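# Lift three sand cores from mould onto plywood boards

## Task

Remove three sand cores from the mould: the elongated core with the rounded nose, plus the two upright bladed cores in the robot's right-hand half of the mould. Place all three lying on the plywood boards next to the mould and release them. The two remaining cores must stay upright in the mould.

## Robot and tools

Robot: two 6-joint arms, left_arm and right_arm, each ending in a parallel gripper. Per arm the joint order is always waist, shoulder, elbow, wrist pitch, wrist yaw, wrist roll. Calibrated bases: left_arm at (-0.041, +0.329, +0.029) m, right_arm at (-0.052, -0.233, +0.005) m, both turned slightly about z.

Frame: every reported hand pose uses the scene frame. Its origin sits at table-top height, halfway between the nominal arm bases. +x points out across the table, +y toward left_arm, +z up. Left and right in camera images need not match the arm names. The fingers point along the gripper's +z and move apart along its y. end_effector_position (m) is the spot between the pads, roughly 1 cm short of the fingertips. Printed hand poses may be off by a few cm, more at full stretch.

Row format, used by every moving tool: one flat list of 14 numbers covering both arms. First come left_arm's 6 joint angles and its opening, then right_arm's 6 angles and opening. The angles are absolute joint targets in radians, not offsets. Stated joint ranges: waist -2.618 to 3.054, shoulder 0.000 to 3.142, elbow 0.000 to 3.142, wrist pitch -1.571 to 1.571, wrist yaw -1.571 to 1.571, wrist roll -2.094 to 2.094. A target more than 0.059 rad beyond a range end, and beyond the current angle, gets the call refused. Targets past the true end are clipped there and reported as "joint sent to its limit". Opening runs from -1 (closed) to +1 (fully open, pad gap 0.094 m). A 0 is a real command, so to keep a gripper unchanged, repeat its current command.

execute_actions(actions, cameras): actions is a list of actions. Each action holds up to 15 rows, one per 1/30 s step; if fewer, the last row repeats for the remaining steps. Images are returned only when actions is [] or cameras names them. cameras takes a list of names, ["all"], or [].

move(target, speed, blend, opening_speed, grip_force, blocking, cameras): drives all joints together along paths to absolute targets. target is one 14-number row or a list of up to 15 rows, all sharing at most 10 s. speed is in rad/s for the joint with the farthest to travel (0.01 to 12.57, default 0.5), given once or per target. blend (rad) rounds corners between listed targets; 0 means stop at each one. opening_speed is the rate of opening change per second on the -1..+1 scale, at least 0.2. Use it to close gently. grip_force is the per-pad force limit in N, 10 to 50, given once or per arm; it persists, and lower values close more slowly. blocking=false returns after about 0.5 s while motion continues, and a new move replaces the running one. Paths do not avoid obstacles or the other arm. The result ends with a "move:" line such as done, off_target (resting more than 0.035 rad from target), moving, held or fault, possibly with limits=held. done does not mean nothing was touched.

wait(seconds 0 to 10, cameras): lets time pass while each arm keeps its last command. stop(cameras): brakes a running move. zoom_image(camera, region): region is [x0, y0, x1, y1] in pixels of that camera's latest image, at most 504 on each side. read_manual(section="licences") gives licence text only. finished_scene(scene): ends the current scene (given by number) for good. Call it only once the cores lie still on the boards and the grippers have let go.

Cameras (896x504 each): cam_head_left, cam_head_right, cam_high, cam_low, cam_left_wrist, cam_right_wrist.

Reading results: Joint positions and Joint velocities list one block per arm in joint order, followed by the pad gap (m, m/s). Joint targets are what the joints are being driven toward at present. Tool commands shows current gripper commands. grip_measured uses the same scale as the opening. Empty it reads up to 2.5 mm wide; on a rigid part it may read about 3 mm under the part's width. It tracks your command, so it does not show when contact happens. Joint torques are total drive output including gravity, with offsets; joints 1 to 3 wrap at ±28 N m. Action calls also list joint angles at some steps. "joint command not followed" means the clearance check changed or dropped targets.

Motion limits: per step each joint target stays within 0.339 rad (waist, shoulder, elbow) or 2.2 rad (wrist joints) of the measured angle. If a target would shift a gripper more than 200 mm, that arm's targets are pulled back. Friction and load can leave joints short, and tiny turns may not happen at all. Finish an incomplete move in the next command. To hold a joint still, resend its Joint targets value.

Avoid: dropping cores or letting one fall off the table; releasing a core that is still moving; fast impacts and hard pushes against the mould, table or fixtures (faster moves and targets further past contact press harder); the two arms hitting or squeezing each other, or one gripper closing on the other's fingers; wrist-camera cables touching things, since that counts as hand contact; knocking over the two cores that must stay. Loose parts may be nudged occasionally. Motor heat rises when holding loads, reaching far, or straining at unreachable poses. At 75 °C a MOTOR HOT line appears; at 90 °C the arm folds and goes idle; at 100 °C it goes limp. Release gripping force and rest the arms when possible.

Each tool is called after ">>>" by a JSON object that holds its "method" and its "body".

## Session

>>> {"method": "execute_actions", "body": {"actions": []}}

Scene clock: 0.00 s.
left_arm: end_effector_position=(+0.2179, +0.1547, +0.1666) grip_measured=+1.000 end_effector_quat_wxyz=(+0.328, +0.070, +0.922, -0.192) | right_arm: end_effector_position=(+0.2789, -0.2049, +0.2130) grip_measured=+1.000 end_effector_quat_wxyz=(+0.443, -0.055, +0.895, +0.004)
Joint positions: left_arm=[-0.559 1.041 0.693 -0.442 0.016 -0.437 0.094] | right_arm=[0.148 1.026 0.862 -0.489 0.023 -0.036 0.094]
Joint velocities: within noise
Joint torques (N m): no reading
Motor temperatures (°C): left_arm=[24 37 36 35 24 24 26] | right_arm=[25 33 36 33 22 26 23]
Heat: left arm: 37 °C; right arm: 36 °C.
Joint targets: left_arm=[-0.559 1.039 0.700 -0.444 0.016 -0.437] | right_arm=[0.148 1.023 0.872 -0.490 0.022 -0.036]
Tool commands: left_gripper/opening=+1.0 right_gripper/opening=+1.0

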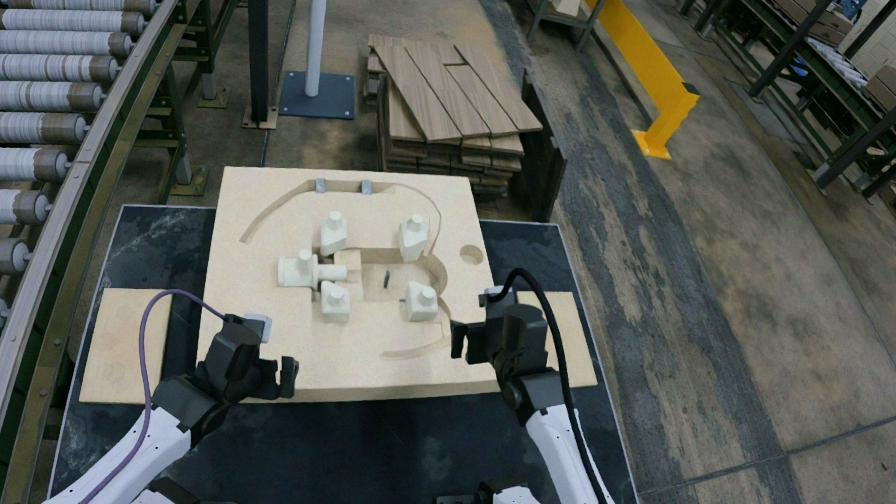

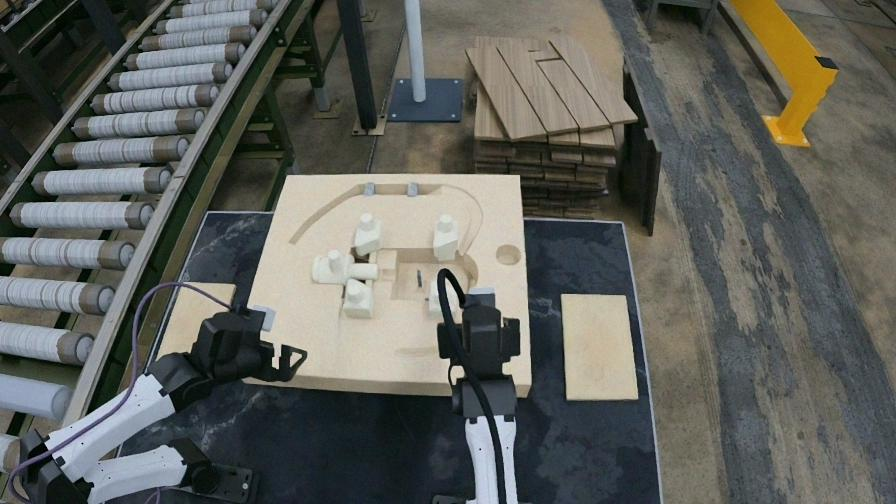

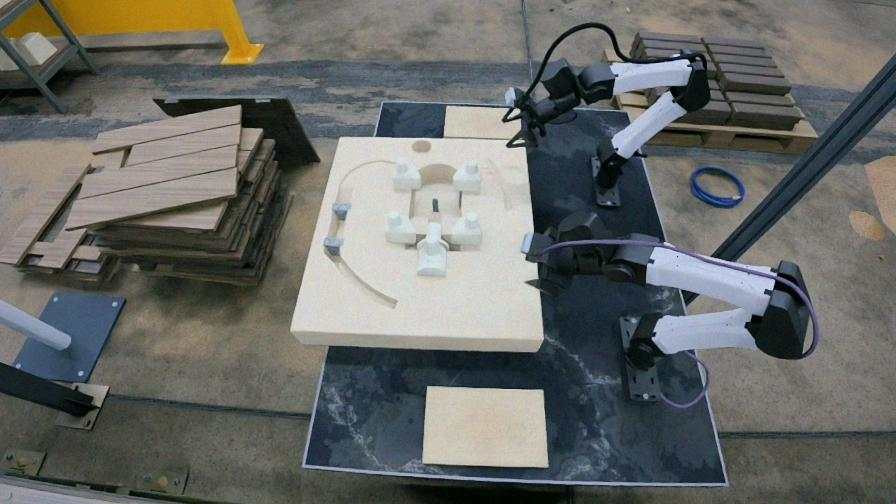

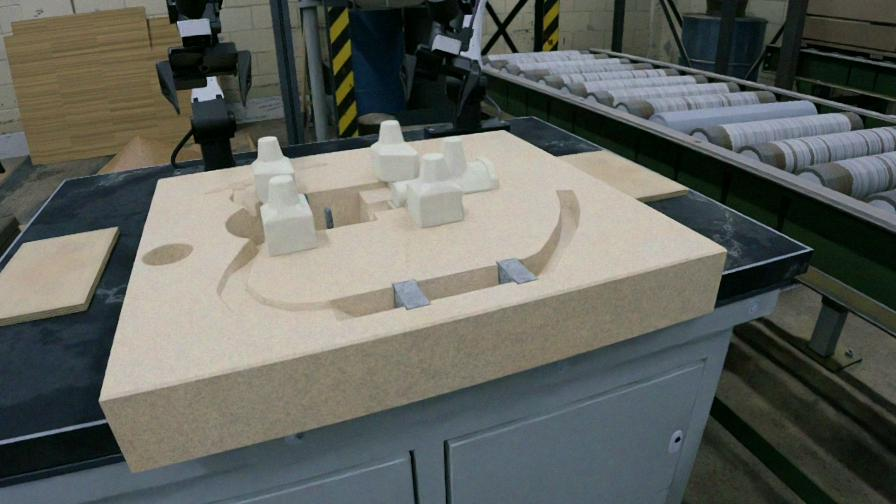

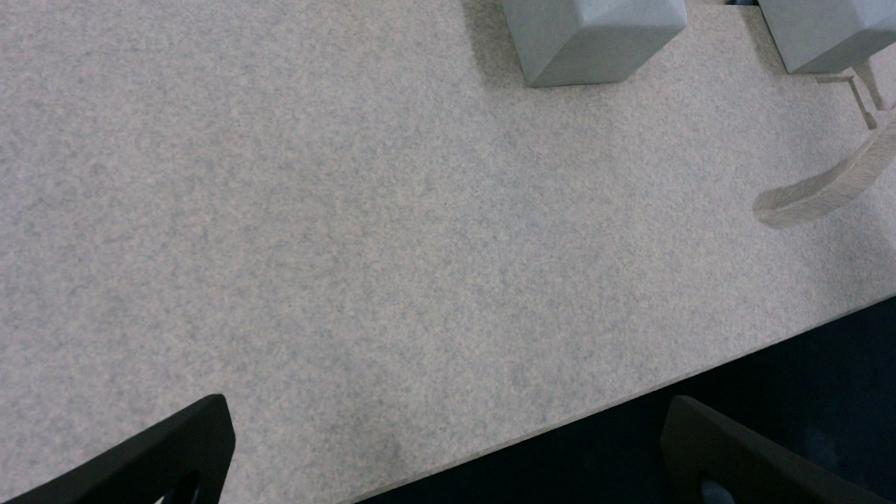

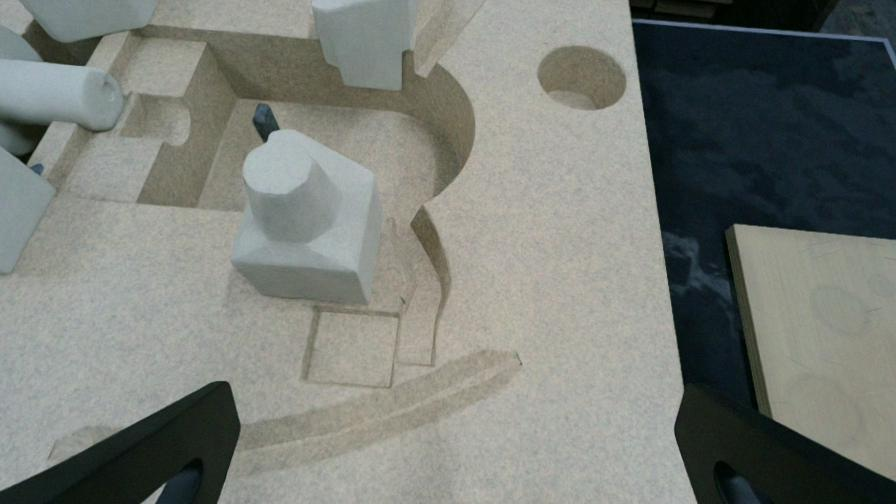

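>>> {"method": "zoom_image", "body": {"camera": "cam_head_left", "region": [250, 180, 500, 340]}}

>>> {"method": "zoom_image", "body": {"camera": "cam_high", "region": [320, 130, 550, 320]}}

>>> {"method": "zoom_image", "body": {"camera": "cam_low", "region": [200, 110, 540, 280]}}

>>> {"method": "zoom_image", "body": {"camera": "cam_head_right", "region": [280, 180, 530, 340]}}

>>> {"method": "zoom_image", "body": {"camera": "cam_right_wrist", "region": [0, 0, 504, 350]}}

Scaled by 2.016 from the camera's 896x504 image, which has a finer 1280x720 frame.

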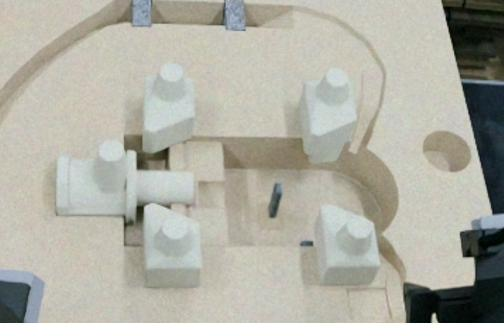

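Scaled by 2.191 from the camera's 896x504 image, which has a finer 1280x720 frame.

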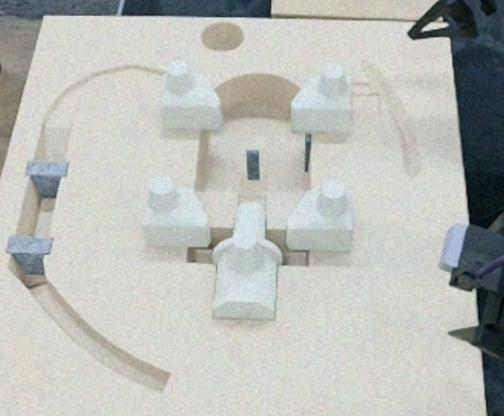

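Scaled by 1.482 from the camera's 896x504 image, which has a finer 1280x720 frame.

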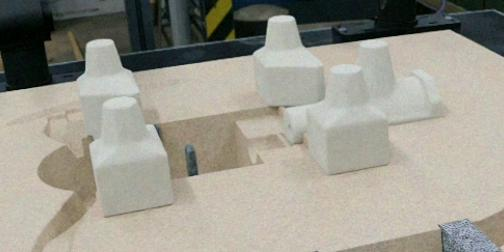

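Scaled by 2.016 from the camera's 896x504 image, which has a finer 1280x720 frame.

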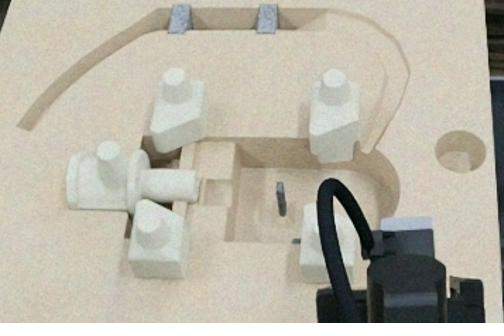

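Scaled by 1.000.

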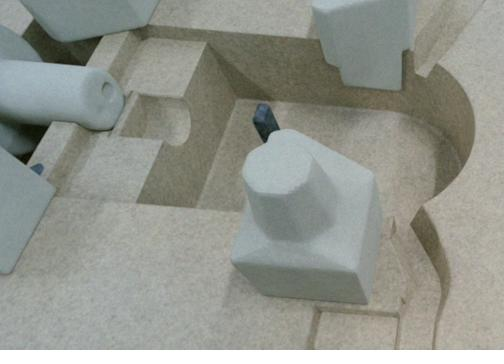

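>>> {"method": "move", "body": {"target": [-0.559, 1.039, 0.700, -0.444, 0.016, -0.437, 1.0, 0.38, 1.752, 2.181, -1.48, 0.0, 0.0, 1.0], "speed": 0.8, "cameras": ["cam_right_wrist", "cam_head_right", "cam_high"]}}

Scene clock: 104.03 s.
left_arm: end_effector_position=(+0.2179, +0.1547, +0.1666) grip_measured=+1.000 end_effector_quat_wxyz=(+0.328, +0.070, +0.922, -0.192) | right_arm: end_effector_position=(+0.3161, -0.1109, +0.3186) grip_measured=+1.000 end_effector_quat_wxyz=(+0.256, -0.162, +0.952, +0.035)
Joint positions: left_arm=[-0.559 1.041 0.693 -0.442 0.016 -0.437 0.094] | right_arm=[0.376 1.739 2.158 -1.467 0.011 -0.013 0.094]
Joint torques (N m): left_arm=[-0.17 -2.66 9.07 1.64 0.08 0.05] | right_arm=[0.73 -6.8 7.21 1.1 -0.12 0.09]
Motor temperatures (°C): left_arm=[24 36 47 37 23 23 25] | right_arm=[25 33 43 39 21 25 22]
Heat: left arm: 47 °C; right arm: 43 °C.
Joint targets: left_arm=[-0.559 1.039 0.700 -0.444 0.016 -0.437] | right_arm=[0.380 1.752 2.181 -1.480 0.000 0.000]
move: done
Images, in order (width x height): cam_head_right 896x504, cam_high 896x504, cam_right_wrist 896x504.

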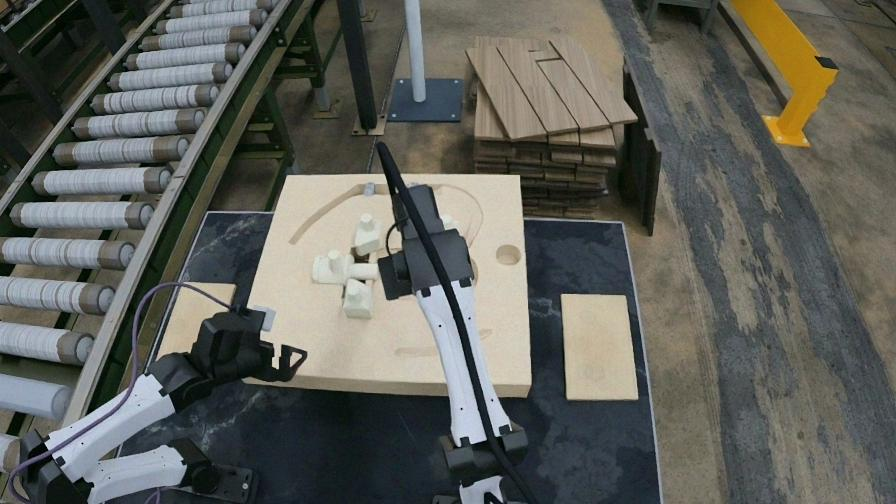

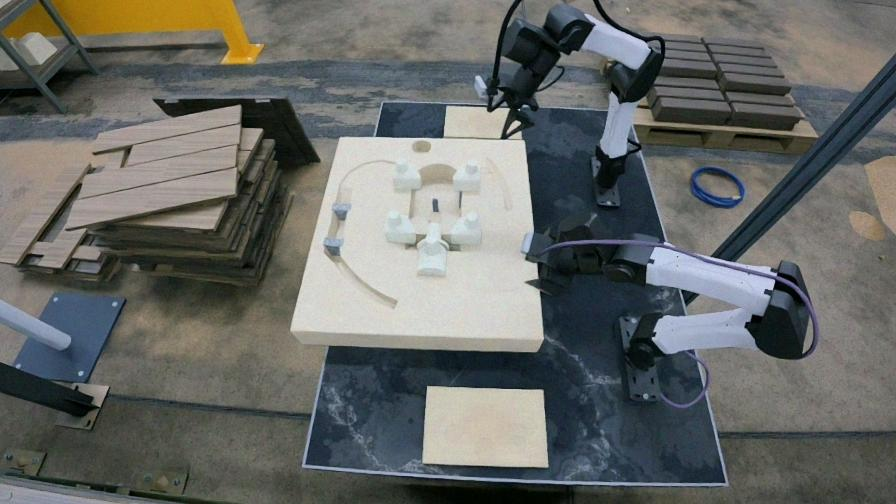

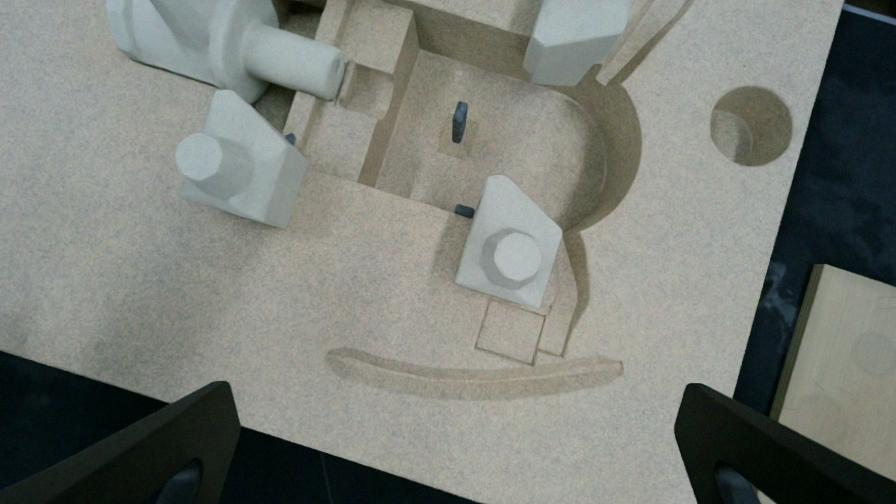

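>>> {"method": "zoom_image", "body": {"camera": "cam_right_wrist", "region": [400, 150, 700, 400]}}

>>> {"method": "zoom_image", "body": {"camera": "cam_right_wrist", "region": [100, 0, 420, 250]}}

>>> {"method": "zoom_image", "body": {"camera": "cam_right_wrist", "region": [480, 0, 800, 240]}}

Scaled by 1.680 from the camera's 896x504 image, which has a finer 1280x720 frame.

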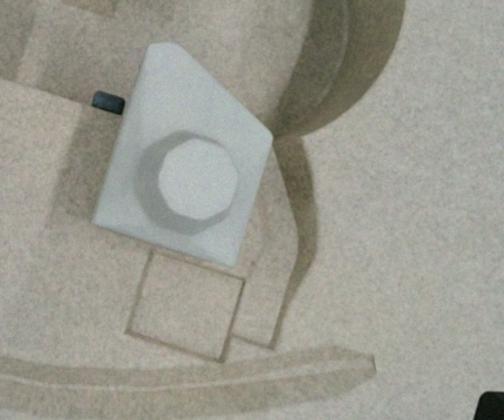

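Scaled by 1.575 from the camera's 896x504 image, which has a finer 1280x720 frame.

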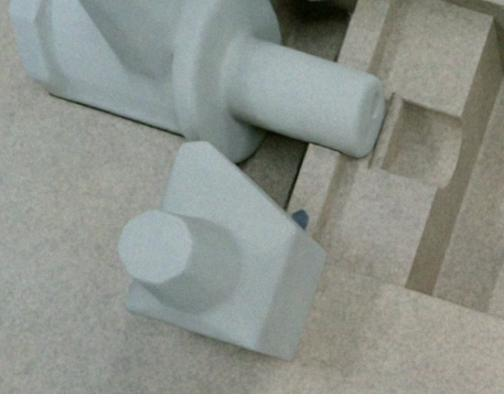

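Scaled by 1.575 from the camera's 896x504 image, which has a finer 1280x720 frame.

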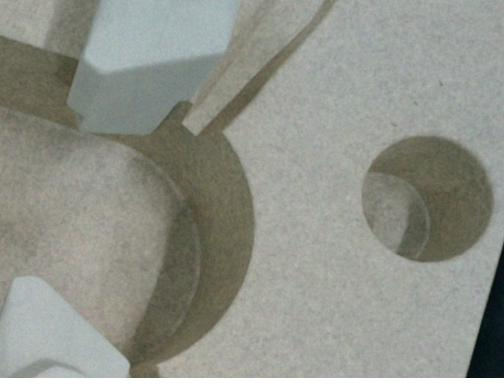

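>>> {"method": "move", "body": {"target": [-0.559, 1.039, 0.700, -0.444, 0.016, -0.437, 1.0, 0.15, 1.31, 1.235, -0.975, 0.0, 0.0, 1.0], "speed": 0.8, "cameras": ["cam_right_wrist", "cam_low"]}}

Scene clock: 146.43 s.
left_arm: end_effector_position=(+0.2179, +0.1547, +0.1666) grip_measured=+1.000 end_effector_quat_wxyz=(+0.328, +0.070, +0.922, -0.192) | right_arm: end_effector_position=(+0.2696, -0.2012, +0.1942) grip_measured=+1.000 end_effector_quat_wxyz=(+0.242, -0.056, +0.969, +0.006)
Joint positions: left_arm=[-0.559 1.041 0.693 -0.442 0.016 -0.437 0.094] | right_arm=[0.155 1.33 1.242 -0.995 0.01 -0.013 0.094]
Joint torques (N m): left_arm=[-0.14 -2.66 9.11 1.65 0.08 0.01] | right_arm=[-0.17 -7.16 6 1.37 -0.14 0.06]
Heat: left arm: 47 °C; right arm: 42 °C.
Joint targets: left_arm=[-0.559 1.039 0.700 -0.444 0.016 -0.437] | right_arm=[0.150 1.310 1.235 -0.975 0.000 0.000]
move: done
Images, in order (width x height): cam_low 896x504, cam_right_wrist 896x504.

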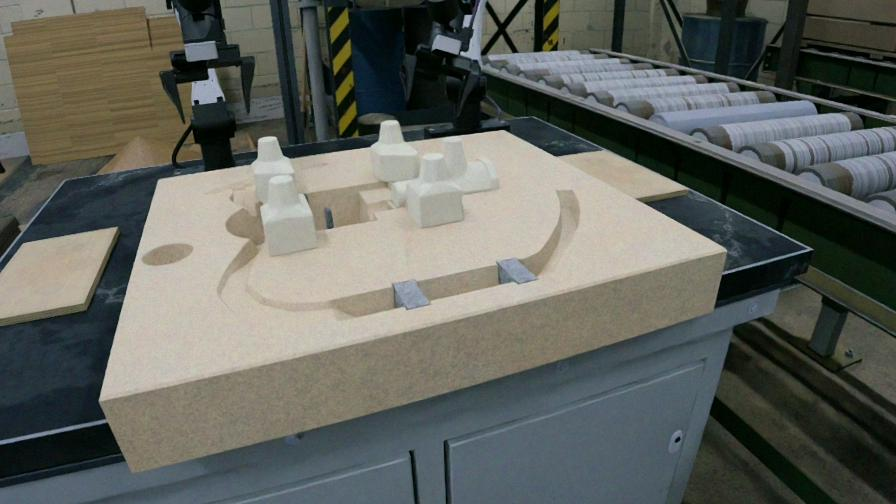

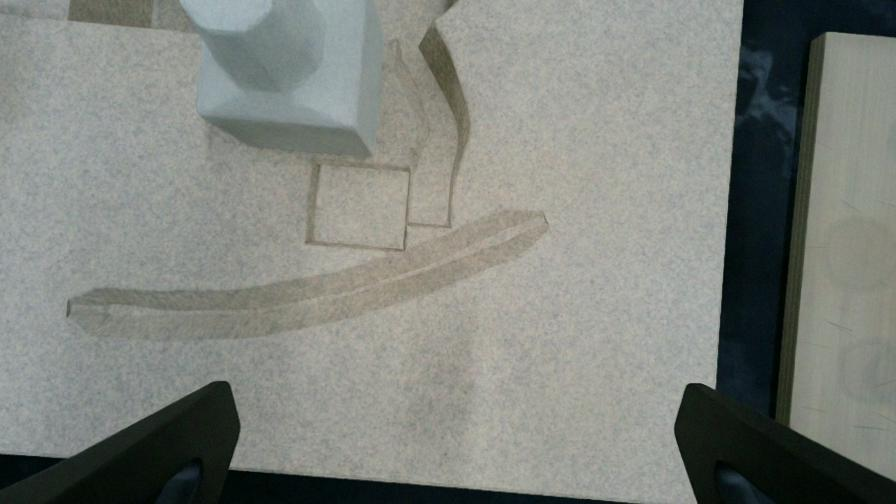

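>>> {"method": "zoom_image", "body": {"camera": "cam_right_wrist", "region": [150, 0, 500, 270]}}

>>> {"method": "zoom_image", "body": {"camera": "cam_low", "region": [220, 110, 360, 280]}}

>>> {"method": "zoom_image", "body": {"camera": "cam_low", "region": [350, 100, 530, 250]}}

Scaled by 1.440 from the camera's 896x504 image, which has a finer 1280x720 frame.

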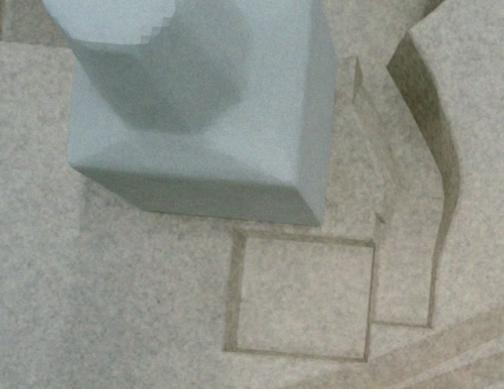

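Scaled by 2.965 from the camera's 896x504 image, which has a finer 1280x720 frame.

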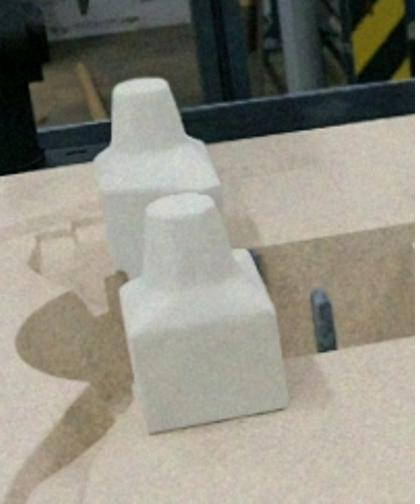

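Scaled by 2.800 from the camera's 896x504 image, which has a finer 1280x720 frame.

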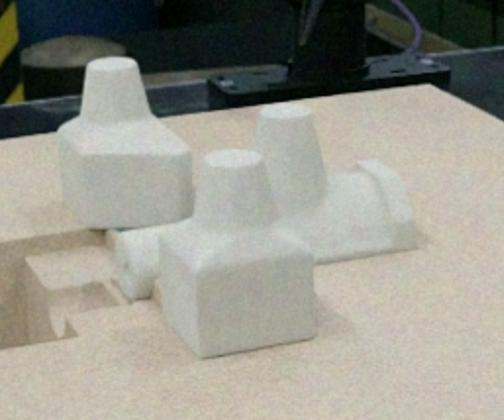

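>>> {"method": "move", "body": {"target": [-0.559, 1.039, 0.700, -0.444, 0.016, -0.437, 1.0, -0.05, 1.50, 0.96, 0.09, -0.45, 0.0, 1.0], "speed": 0.8, "cameras": ["cam_right_wrist"]}}

Scene clock: 248.33 s.
left_arm: end_effector_position=(+0.2179, +0.1547, +0.1666) grip_measured=+1.000 end_effector_quat_wxyz=(+0.328, +0.070, +0.922, -0.192) | right_arm: end_effector_position=(+0.4026, -0.2025, +0.2108) grip_measured=+1.000 end_effector_quat_wxyz=(+0.527, -0.081, +0.831, +0.157)
Joint positions: left_arm=[-0.559 1.041 0.693 -0.442 0.016 -0.437 0.094] | right_arm=[-0.046 1.489 0.968 0.07 -0.44 -0.011 0.094]
Joint torques (N m): left_arm=[-0.12 -2.65 9.07 1.65 0.08 0.03] | right_arm=[-0.13 -6.27 6.42 2 -0.25 0.02]
Heat: left arm: 48 °C; right arm: 41 °C.
Joint targets: left_arm=[-0.559 1.039 0.700 -0.444 0.016 -0.437] | right_arm=[-0.050 1.500 0.960 0.090 -0.450 0.000]
move: done
Images, in order (width x height): cam_right_wrist 896x504.

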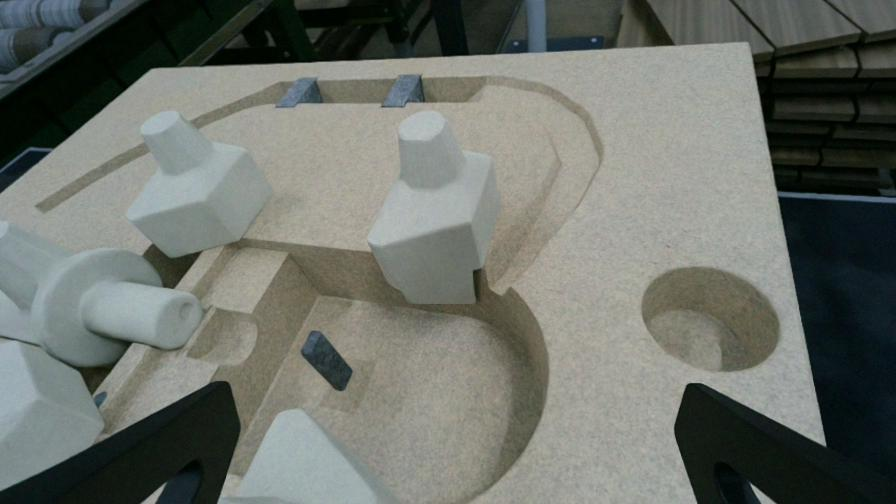

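>>> {"method": "zoom_image", "body": {"camera": "cam_right_wrist", "region": [340, 90, 560, 320]}}

>>> {"method": "zoom_image", "body": {"camera": "cam_right_wrist", "region": [0, 90, 300, 400]}}

>>> {"method": "zoom_image", "body": {"camera": "cam_right_wrist", "region": [80, 360, 480, 504]}}

Scaled by 2.191 from the camera's 896x504 image, which has a finer 1280x720 frame.

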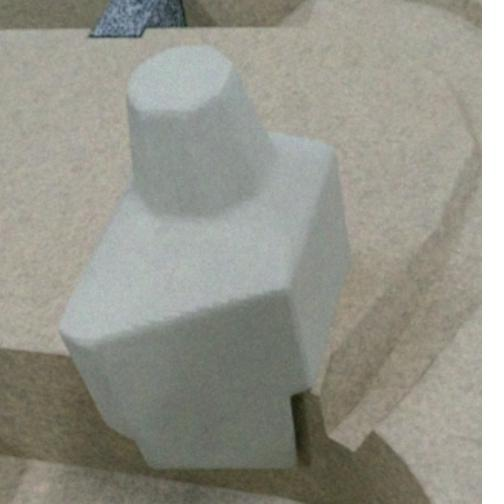

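Scaled by 1.626 from the camera's 896x504 image, which has a finer 1280x720 frame.

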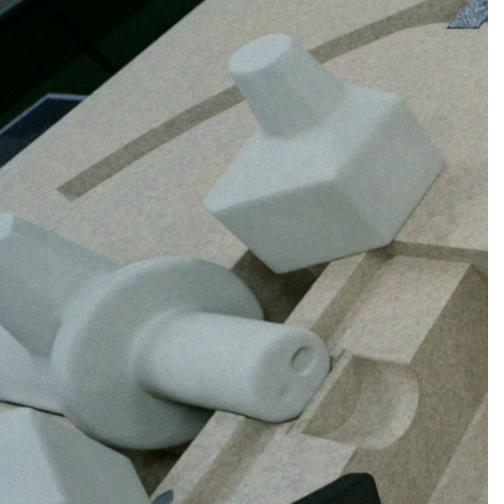

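Scaled by 1.260 from the camera's 896x504 image, which has a finer 1280x720 frame.

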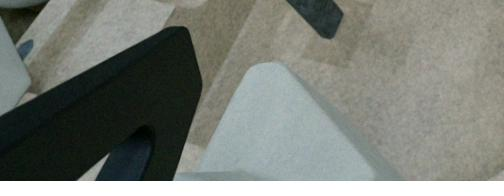

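>>> {"method": "move", "body": {"target": [-0.356, 1.726, 2.029, -1.353, 0.0, 0.0, 1.0, 0.0, 1.31, 1.235, -0.975, 0.0, 0.0, 1.0], "speed": 0.8, "cameras": ["cam_right_wrist", "cam_left_wrist", "cam_head_left"]}}

Scene clock: 290.47 s.
left_arm: end_effector_position=(+0.3272, +0.1776, +0.3142) grip_measured=+1.000 end_effector_quat_wxyz=(+0.248, +0.179, +0.950, -0.057) | right_arm: end_effector_position=(+0.2712, -0.2494, +0.1870) grip_measured=+1.000 end_effector_quat_wxyz=(+0.243, +0.020, +0.970, -0.003)
Joint positions: left_arm=[-0.359 1.714 1.999 -1.341 0.014 -0.014 0.094] | right_arm=[-0.006 1.326 1.21 -0.964 -0.011 -0.011 0.094]
Joint torques (N m): left_arm=[0.17 -5.9 9.89 1.15 -0.05 0.13] | right_arm=[0.8 -6.84 8.39 1.09 0.11 0.07]
Heat: left arm: 48 °C; right arm: 42 °C.
Joint targets: left_arm=[-0.356 1.726 2.029 -1.353 0.000 0.000] | right_arm=[0.000 1.310 1.235 -0.975 0.000 0.000]
move: done
Images, in order (width x height): cam_head_left 896x504, cam_left_wrist 896x504, cam_right_wrist 896x504.

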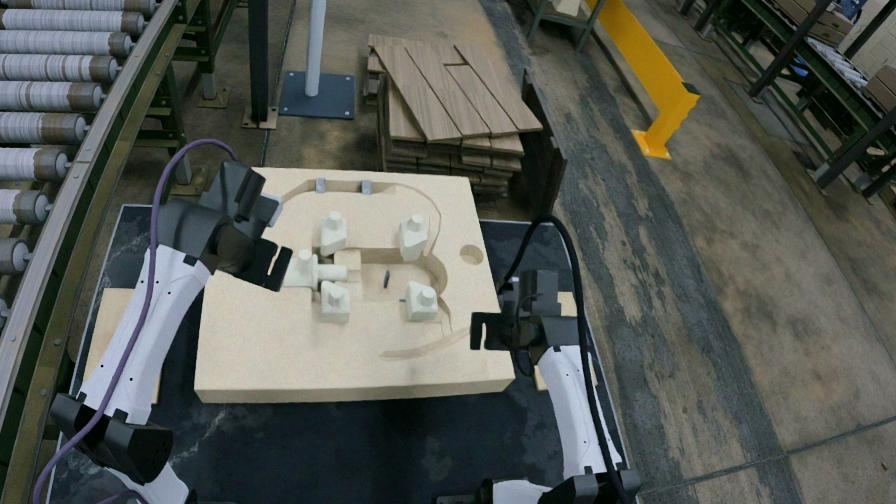

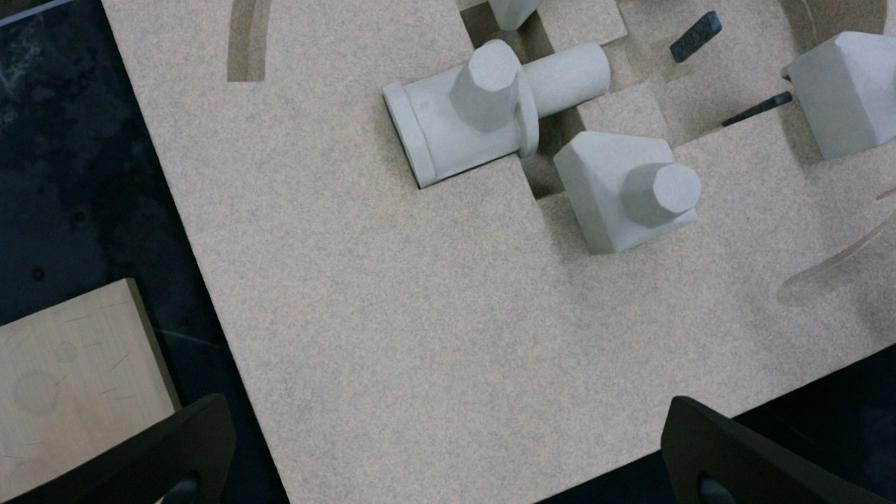

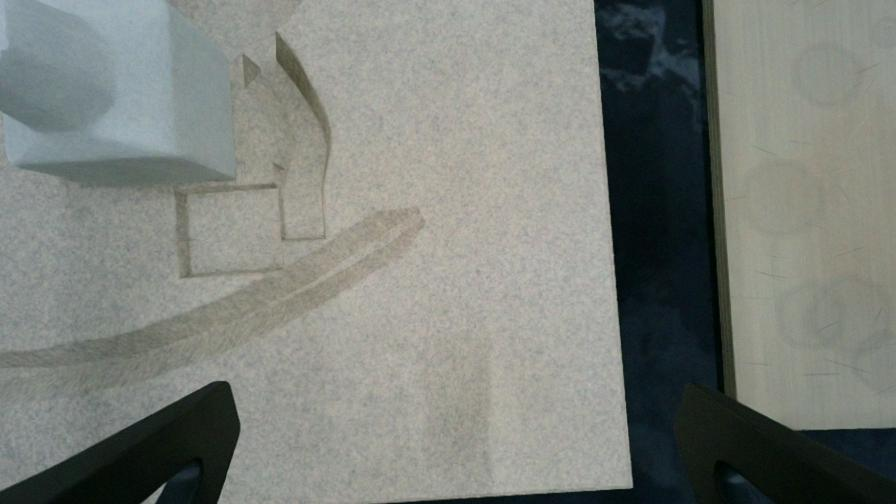

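>>> {"method": "zoom_image", "body": {"camera": "cam_left_wrist", "region": [360, 0, 720, 280]}}

Scaled by 1.400 from the camera's 896x504 image, which has a finer 1280x720 frame.

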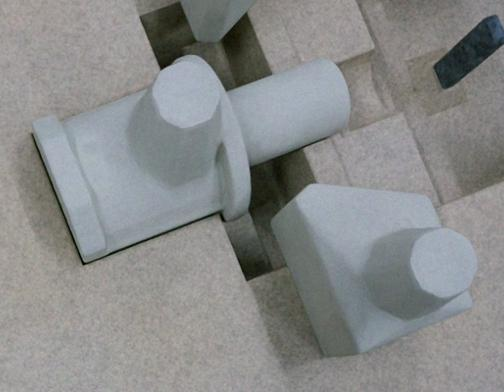

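>>> {"method": "move", "body": {"target": [-0.356, 1.726, 2.029, -1.353, 0.0, 0.0, 1.0, 0.329, 1.975, 2.151, -1.484, 0.074, 0.269, 1.0], "speed": 0.8, "cameras": ["cam_right_wrist", "cam_low"]}}

Scene clock: 386.97 s.
left_arm: end_effector_position=(+0.3271, +0.1777, +0.3141) grip_measured=+1.000 end_effector_quat_wxyz=(+0.248, +0.179, +0.950, -0.057) | right_arm: end_effector_position=(+0.3525, -0.1288, +0.2230) grip_measured=+1.000 end_effector_quat_wxyz=(+0.135, -0.008, +0.991, +0.005)
Joint positions: left_arm=[-0.359 1.714 1.999 -1.341 0.014 -0.013 0.094] | right_arm=[0.329 1.962 2.127 -1.471 0.062 0.255 0.094]
Joint torques (N m): left_arm=[0.32 -5.9 9.92 1.18 -0.07 0.15] | right_arm=[0.32 -9.51 7.54 0.68 0.15 0.07]
Heat: left arm: 51 °C; right arm: 44 °C.
Joint targets: left_arm=[-0.356 1.726 2.029 -1.353 0.000 0.000] | right_arm=[0.329 1.975 2.151 -1.484 0.074 0.269]
move: done
Images, in order (width x height): cam_low 896x504, cam_right_wrist 896x504.

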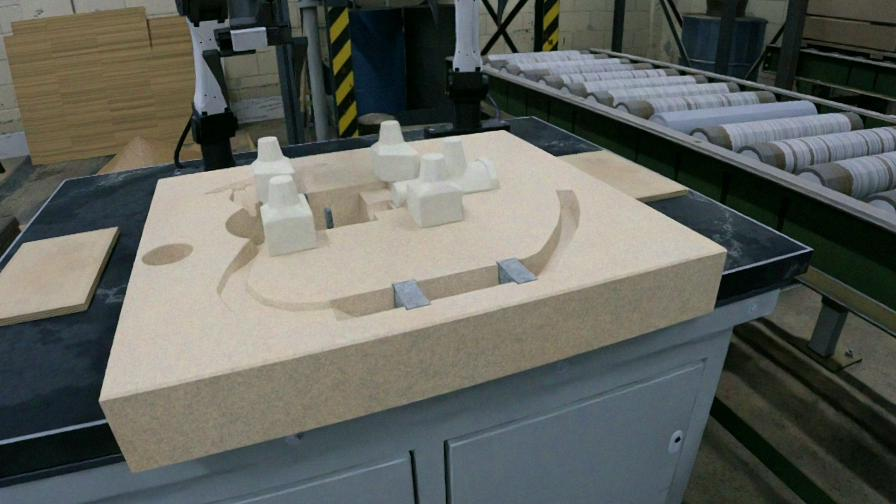

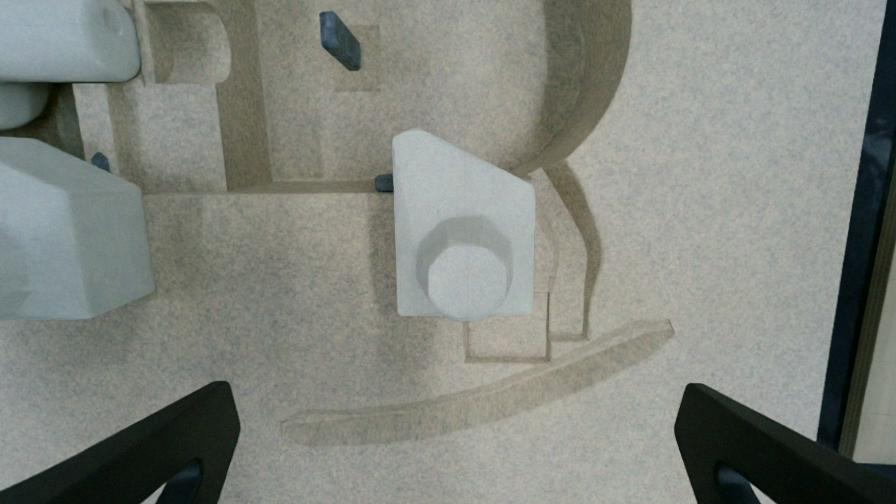

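>>> {"method": "move", "body": {"target": [-0.356, 1.726, 2.029, -1.353, 0.0, 0.0, 1.0, 0.3085, 1.917, 1.780, -1.171, 0.068, 0.249, 1.0], "speed": 0.4, "cameras": ["cam_right_wrist"]}}

Scene clock: 467.30 s.
left_arm: end_effector_position=(+0.3271, +0.1777, +0.3141) grip_measured=+1.000 end_effector_quat_wxyz=(+0.248, +0.179, +0.950, -0.057) | right_arm: end_effector_position=(+0.3593, -0.1336, +0.1400) grip_measured=+1.000 end_effector_quat_wxyz=(+0.111, -0.001, +0.994, -0.002)
Joint positions: left_arm=[-0.359 1.714 1.999 -1.341 0.014 -0.013 0.094] | right_arm=[0.313 1.953 1.787 -1.19 0.062 0.256 0.094]
Joint torques (N m): left_arm=[0.18 -5.9 9.89 1.16 -0.04 0.13] | right_arm=[-0.28 -14.67 5.55 0.91 0.09 -0.14]
Motor temperatures (°C): left_arm=[23 37 52 34 22 22 25] | right_arm=[25 40 43 32 21 24 21]
Heat: left arm: 52 °C; right arm: 43 °C.
Joint targets: left_arm=[-0.356 1.726 2.029 -1.353 0.000 0.000] | right_arm=[0.309 1.917 1.780 -1.171 0.068 0.249]
move: off_target (right_arm); right_arm: the shoulder is farthest, 0.036 rad from its target
Images, in order (width x height): cam_right_wrist 896x504.

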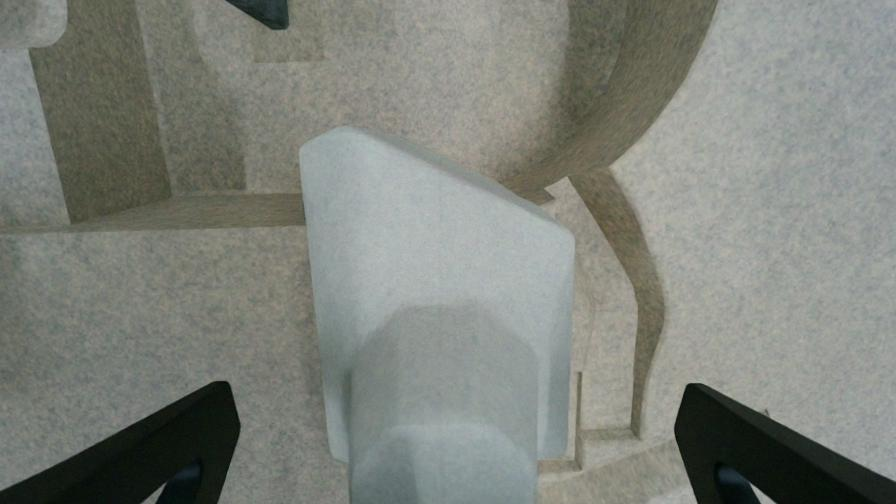

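>>> {"method": "move", "body": {"target": [-0.356, 1.726, 2.029, -1.353, 0.0, 0.0, 1.0, 0.299, 1.912, 1.662, -1.012, 0.068, 0.24, 1.0], "speed": 0.3, "cameras": ["cam_right_wrist", "cam_low"]}}

Scene clock: 481.33 s.
left_arm: end_effector_position=(+0.3271, +0.1777, +0.3141) grip_measured=+1.000 end_effector_quat_wxyz=(+0.248, +0.179, +0.950, -0.057) | right_arm: end_effector_position=(+0.3703, -0.1349, +0.1143) grip_measured=+1.000 end_effector_quat_wxyz=(+0.133, +0.003, +0.991, +0.002)
Joint positions: left_arm=[-0.359 1.714 1.999 -1.341 0.014 -0.013 0.094] | right_arm=[0.304 1.95 1.67 -1.032 0.062 0.252 0.094]
Joint torques (N m): left_arm=[0.2 -5.9 9.89 1.16 -0.05 0.15] | right_arm=[-0.08 -14.91 5.67 0.98 0.11 -0.17]
Heat: left arm: 52 °C; right arm: 42 °C.
Joint targets: left_arm=[-0.356 1.726 2.029 -1.353 0.000 0.000] | right_arm=[0.299 1.912 1.662 -1.012 0.068 0.240]
move: off_target (right_arm); right_arm: the shoulder is farthest, 0.038 rad from its target
Images, in order (width x height): cam_low 896x504, cam_right_wrist 896x504.

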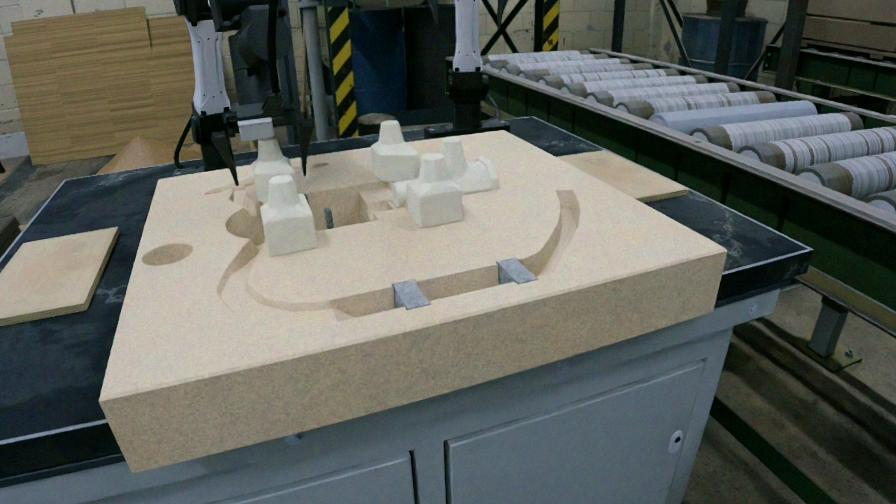

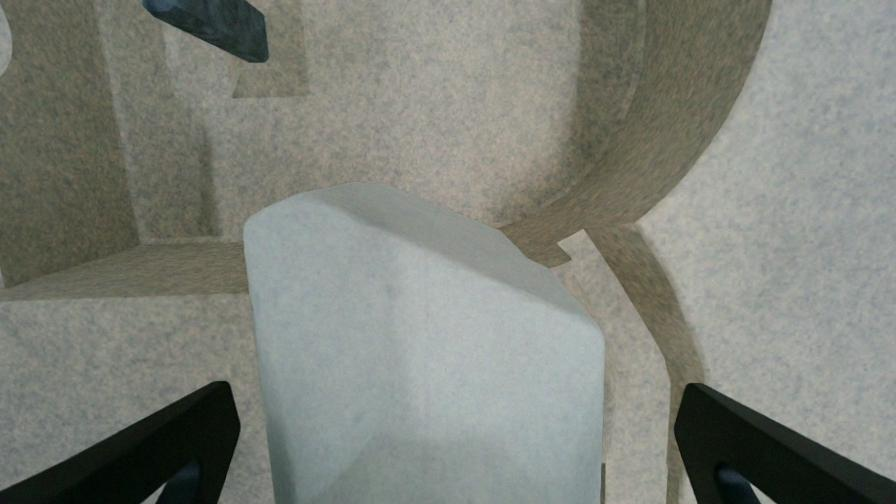

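>>> {"method": "move", "body": {"target": [-0.356, 1.726, 2.029, -1.353, 0.0, 0.0, 1.0, 0.299, 1.912, 1.662, -1.012, 0.068, 0.24, -0.05], "speed": 0.3, "grip_force": [50, 35], "opening_speed": 0.5, "cameras": ["cam_right_wrist", "cam_low"]}}

Scene clock: 488.43 s.
left_arm: end_effector_position=(+0.3271, +0.1777, +0.3141) grip_measured=+1.000 end_effector_quat_wxyz=(+0.248, +0.179, +0.950, -0.057) | right_arm: end_effector_position=(+0.3711, -0.1338, +0.1145) grip_measured=+0.167 end_effector_quat_wxyz=(+0.134, +0.000, +0.991, +0.005)
Joint positions: left_arm=[-0.359 1.714 1.999 -1.341 0.014 -0.013 0.094] | right_arm=[0.304 1.95 1.67 -1.028 0.057 0.247 0.055]
Joint torques (N m): left_arm=[0.21 -5.82 9.88 1.17 -0.06 0.14] | right_arm=[-0.2 -15.04 5.67 0.95 0.15 -0.14]
Heat: left arm: 52 °C; right arm: 44 °C.
Joint targets: left_arm=[-0.356 1.726 2.029 -1.353 0.000 0.000] | right_arm=[0.299 1.912 1.662 -1.012 0.068 0.240]
grip_force (N): 50, 35
move: off_target (right_arm); right_arm: the shoulder is farthest, 0.038 rad from its target
Images, in order (width x height): cam_low 896x504, cam_right_wrist 896x504.

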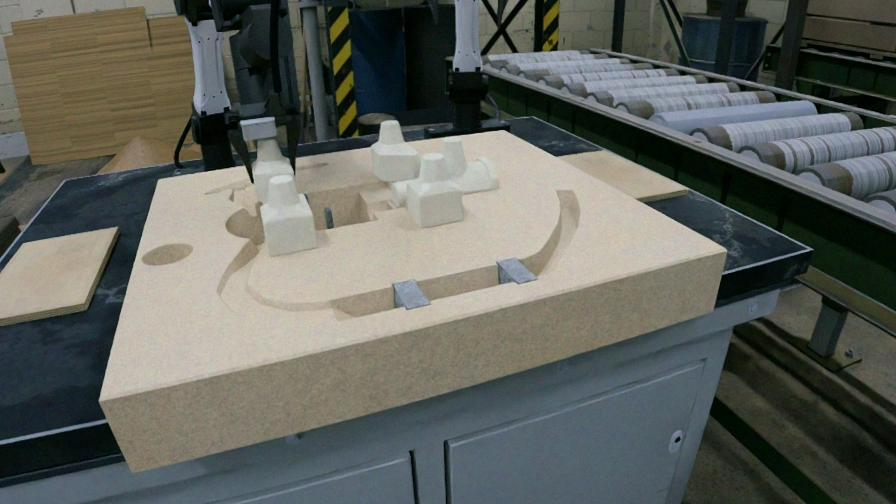

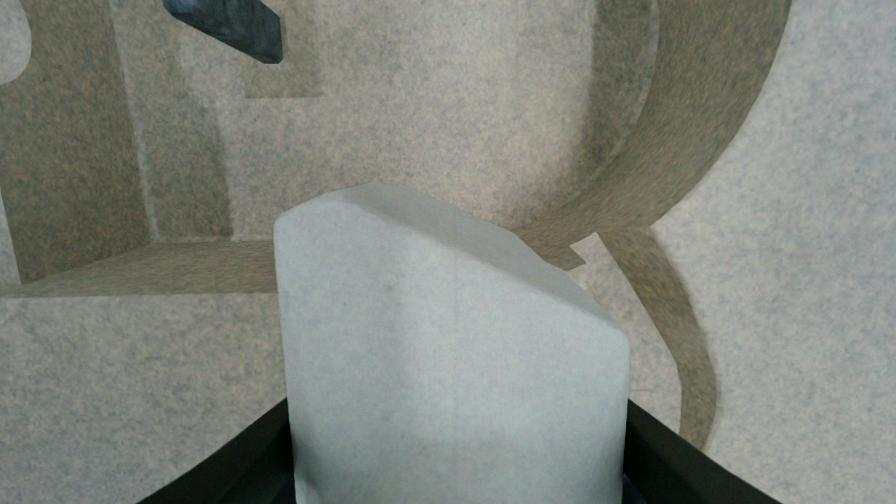

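>>> {"method": "move", "body": {"target": [[-0.356, 1.726, 2.029, -1.353, 0.0, 0.0, 1.0, 0.302, 1.919, 1.798, -1.140, 0.068, 0.24, -0.05], [-0.356, 1.726, 2.029, -1.353, 0.0, 0.0, 1.0, 0.312, 1.945, 2.120, -1.455, 0.07, 0.25, -0.05]], "speed": [0.15, 0.4], "blend": [0.05, 0], "cameras": ["cam_right_wrist", "cam_low", "cam_high"]}}

Scene clock: 505.83 s.
left_arm: end_effector_position=(+0.3271, +0.1777, +0.3141) grip_measured=+1.000 end_effector_quat_wxyz=(+0.248, +0.179, +0.950, -0.057) | right_arm: end_effector_position=(+0.3496, -0.1389, +0.2162) grip_measured=+0.167 end_effector_quat_wxyz=(+0.125, +0.000, +0.992, +0.003)
Joint positions: left_arm=[-0.359 1.714 1.999 -1.341 0.014 -0.013 0.094] | right_arm=[0.305 1.95 2.086 -1.463 0.056 0.247 0.055]
Joint torques (N m): left_arm=[0.18 -5.83 9.88 1.18 -0.07 0.14] | right_arm=[1.02 -11.07 8.34 0.83 0.17 -0.05]
Motor temperatures (°C): left_arm=[23 37 52 33 22 22 25] | right_arm=[25 49 41 32 21 24 22]
Heat: left arm: 52 °C; right arm: 49 °C.
Joint targets: left_arm=[-0.356 1.726 2.029 -1.353 0.000 0.000] | right_arm=[0.312 1.945 2.120 -1.455 0.070 0.250]
grip_force (N): 50, 35
move: done
Images, in order (width x height): cam_high 896x504, cam_low 896x504, cam_right_wrist 896x504.

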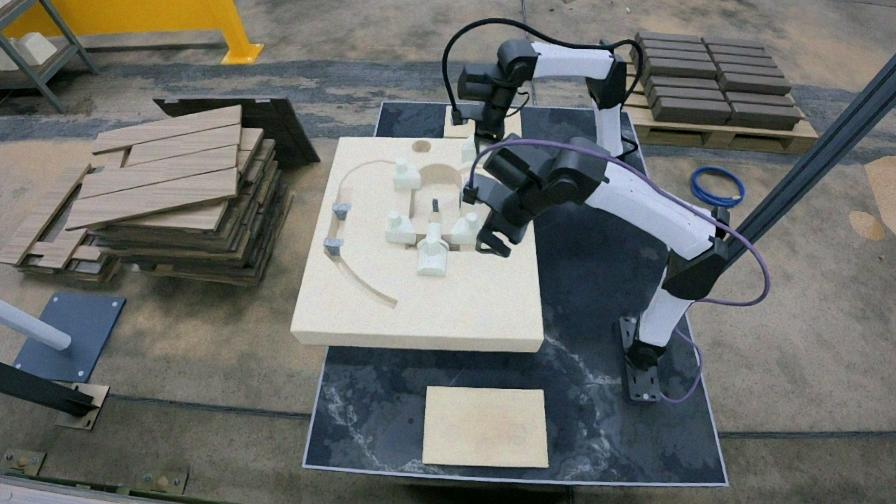

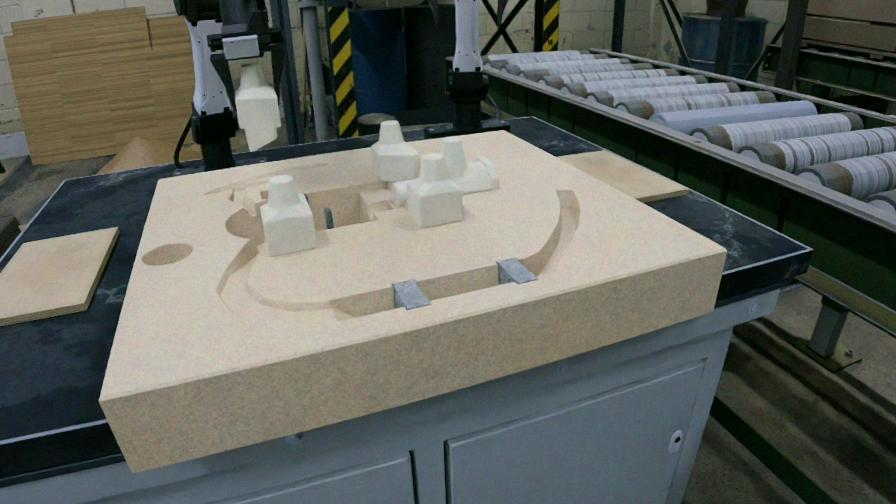

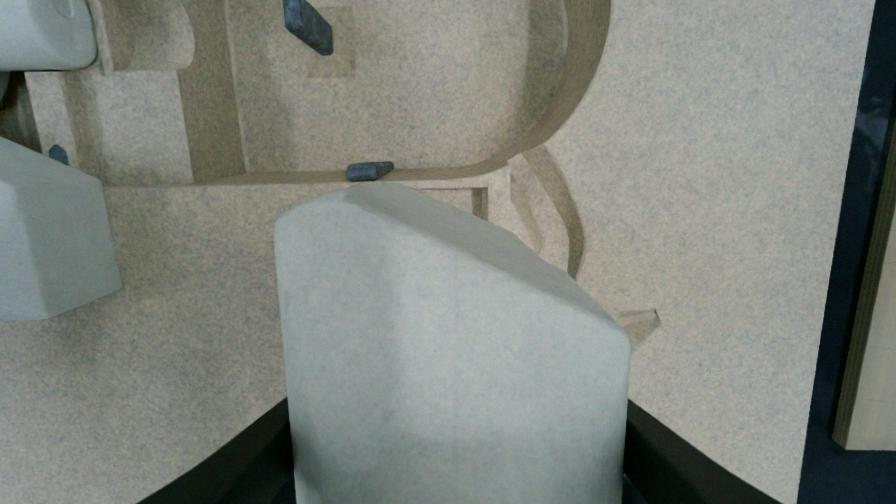

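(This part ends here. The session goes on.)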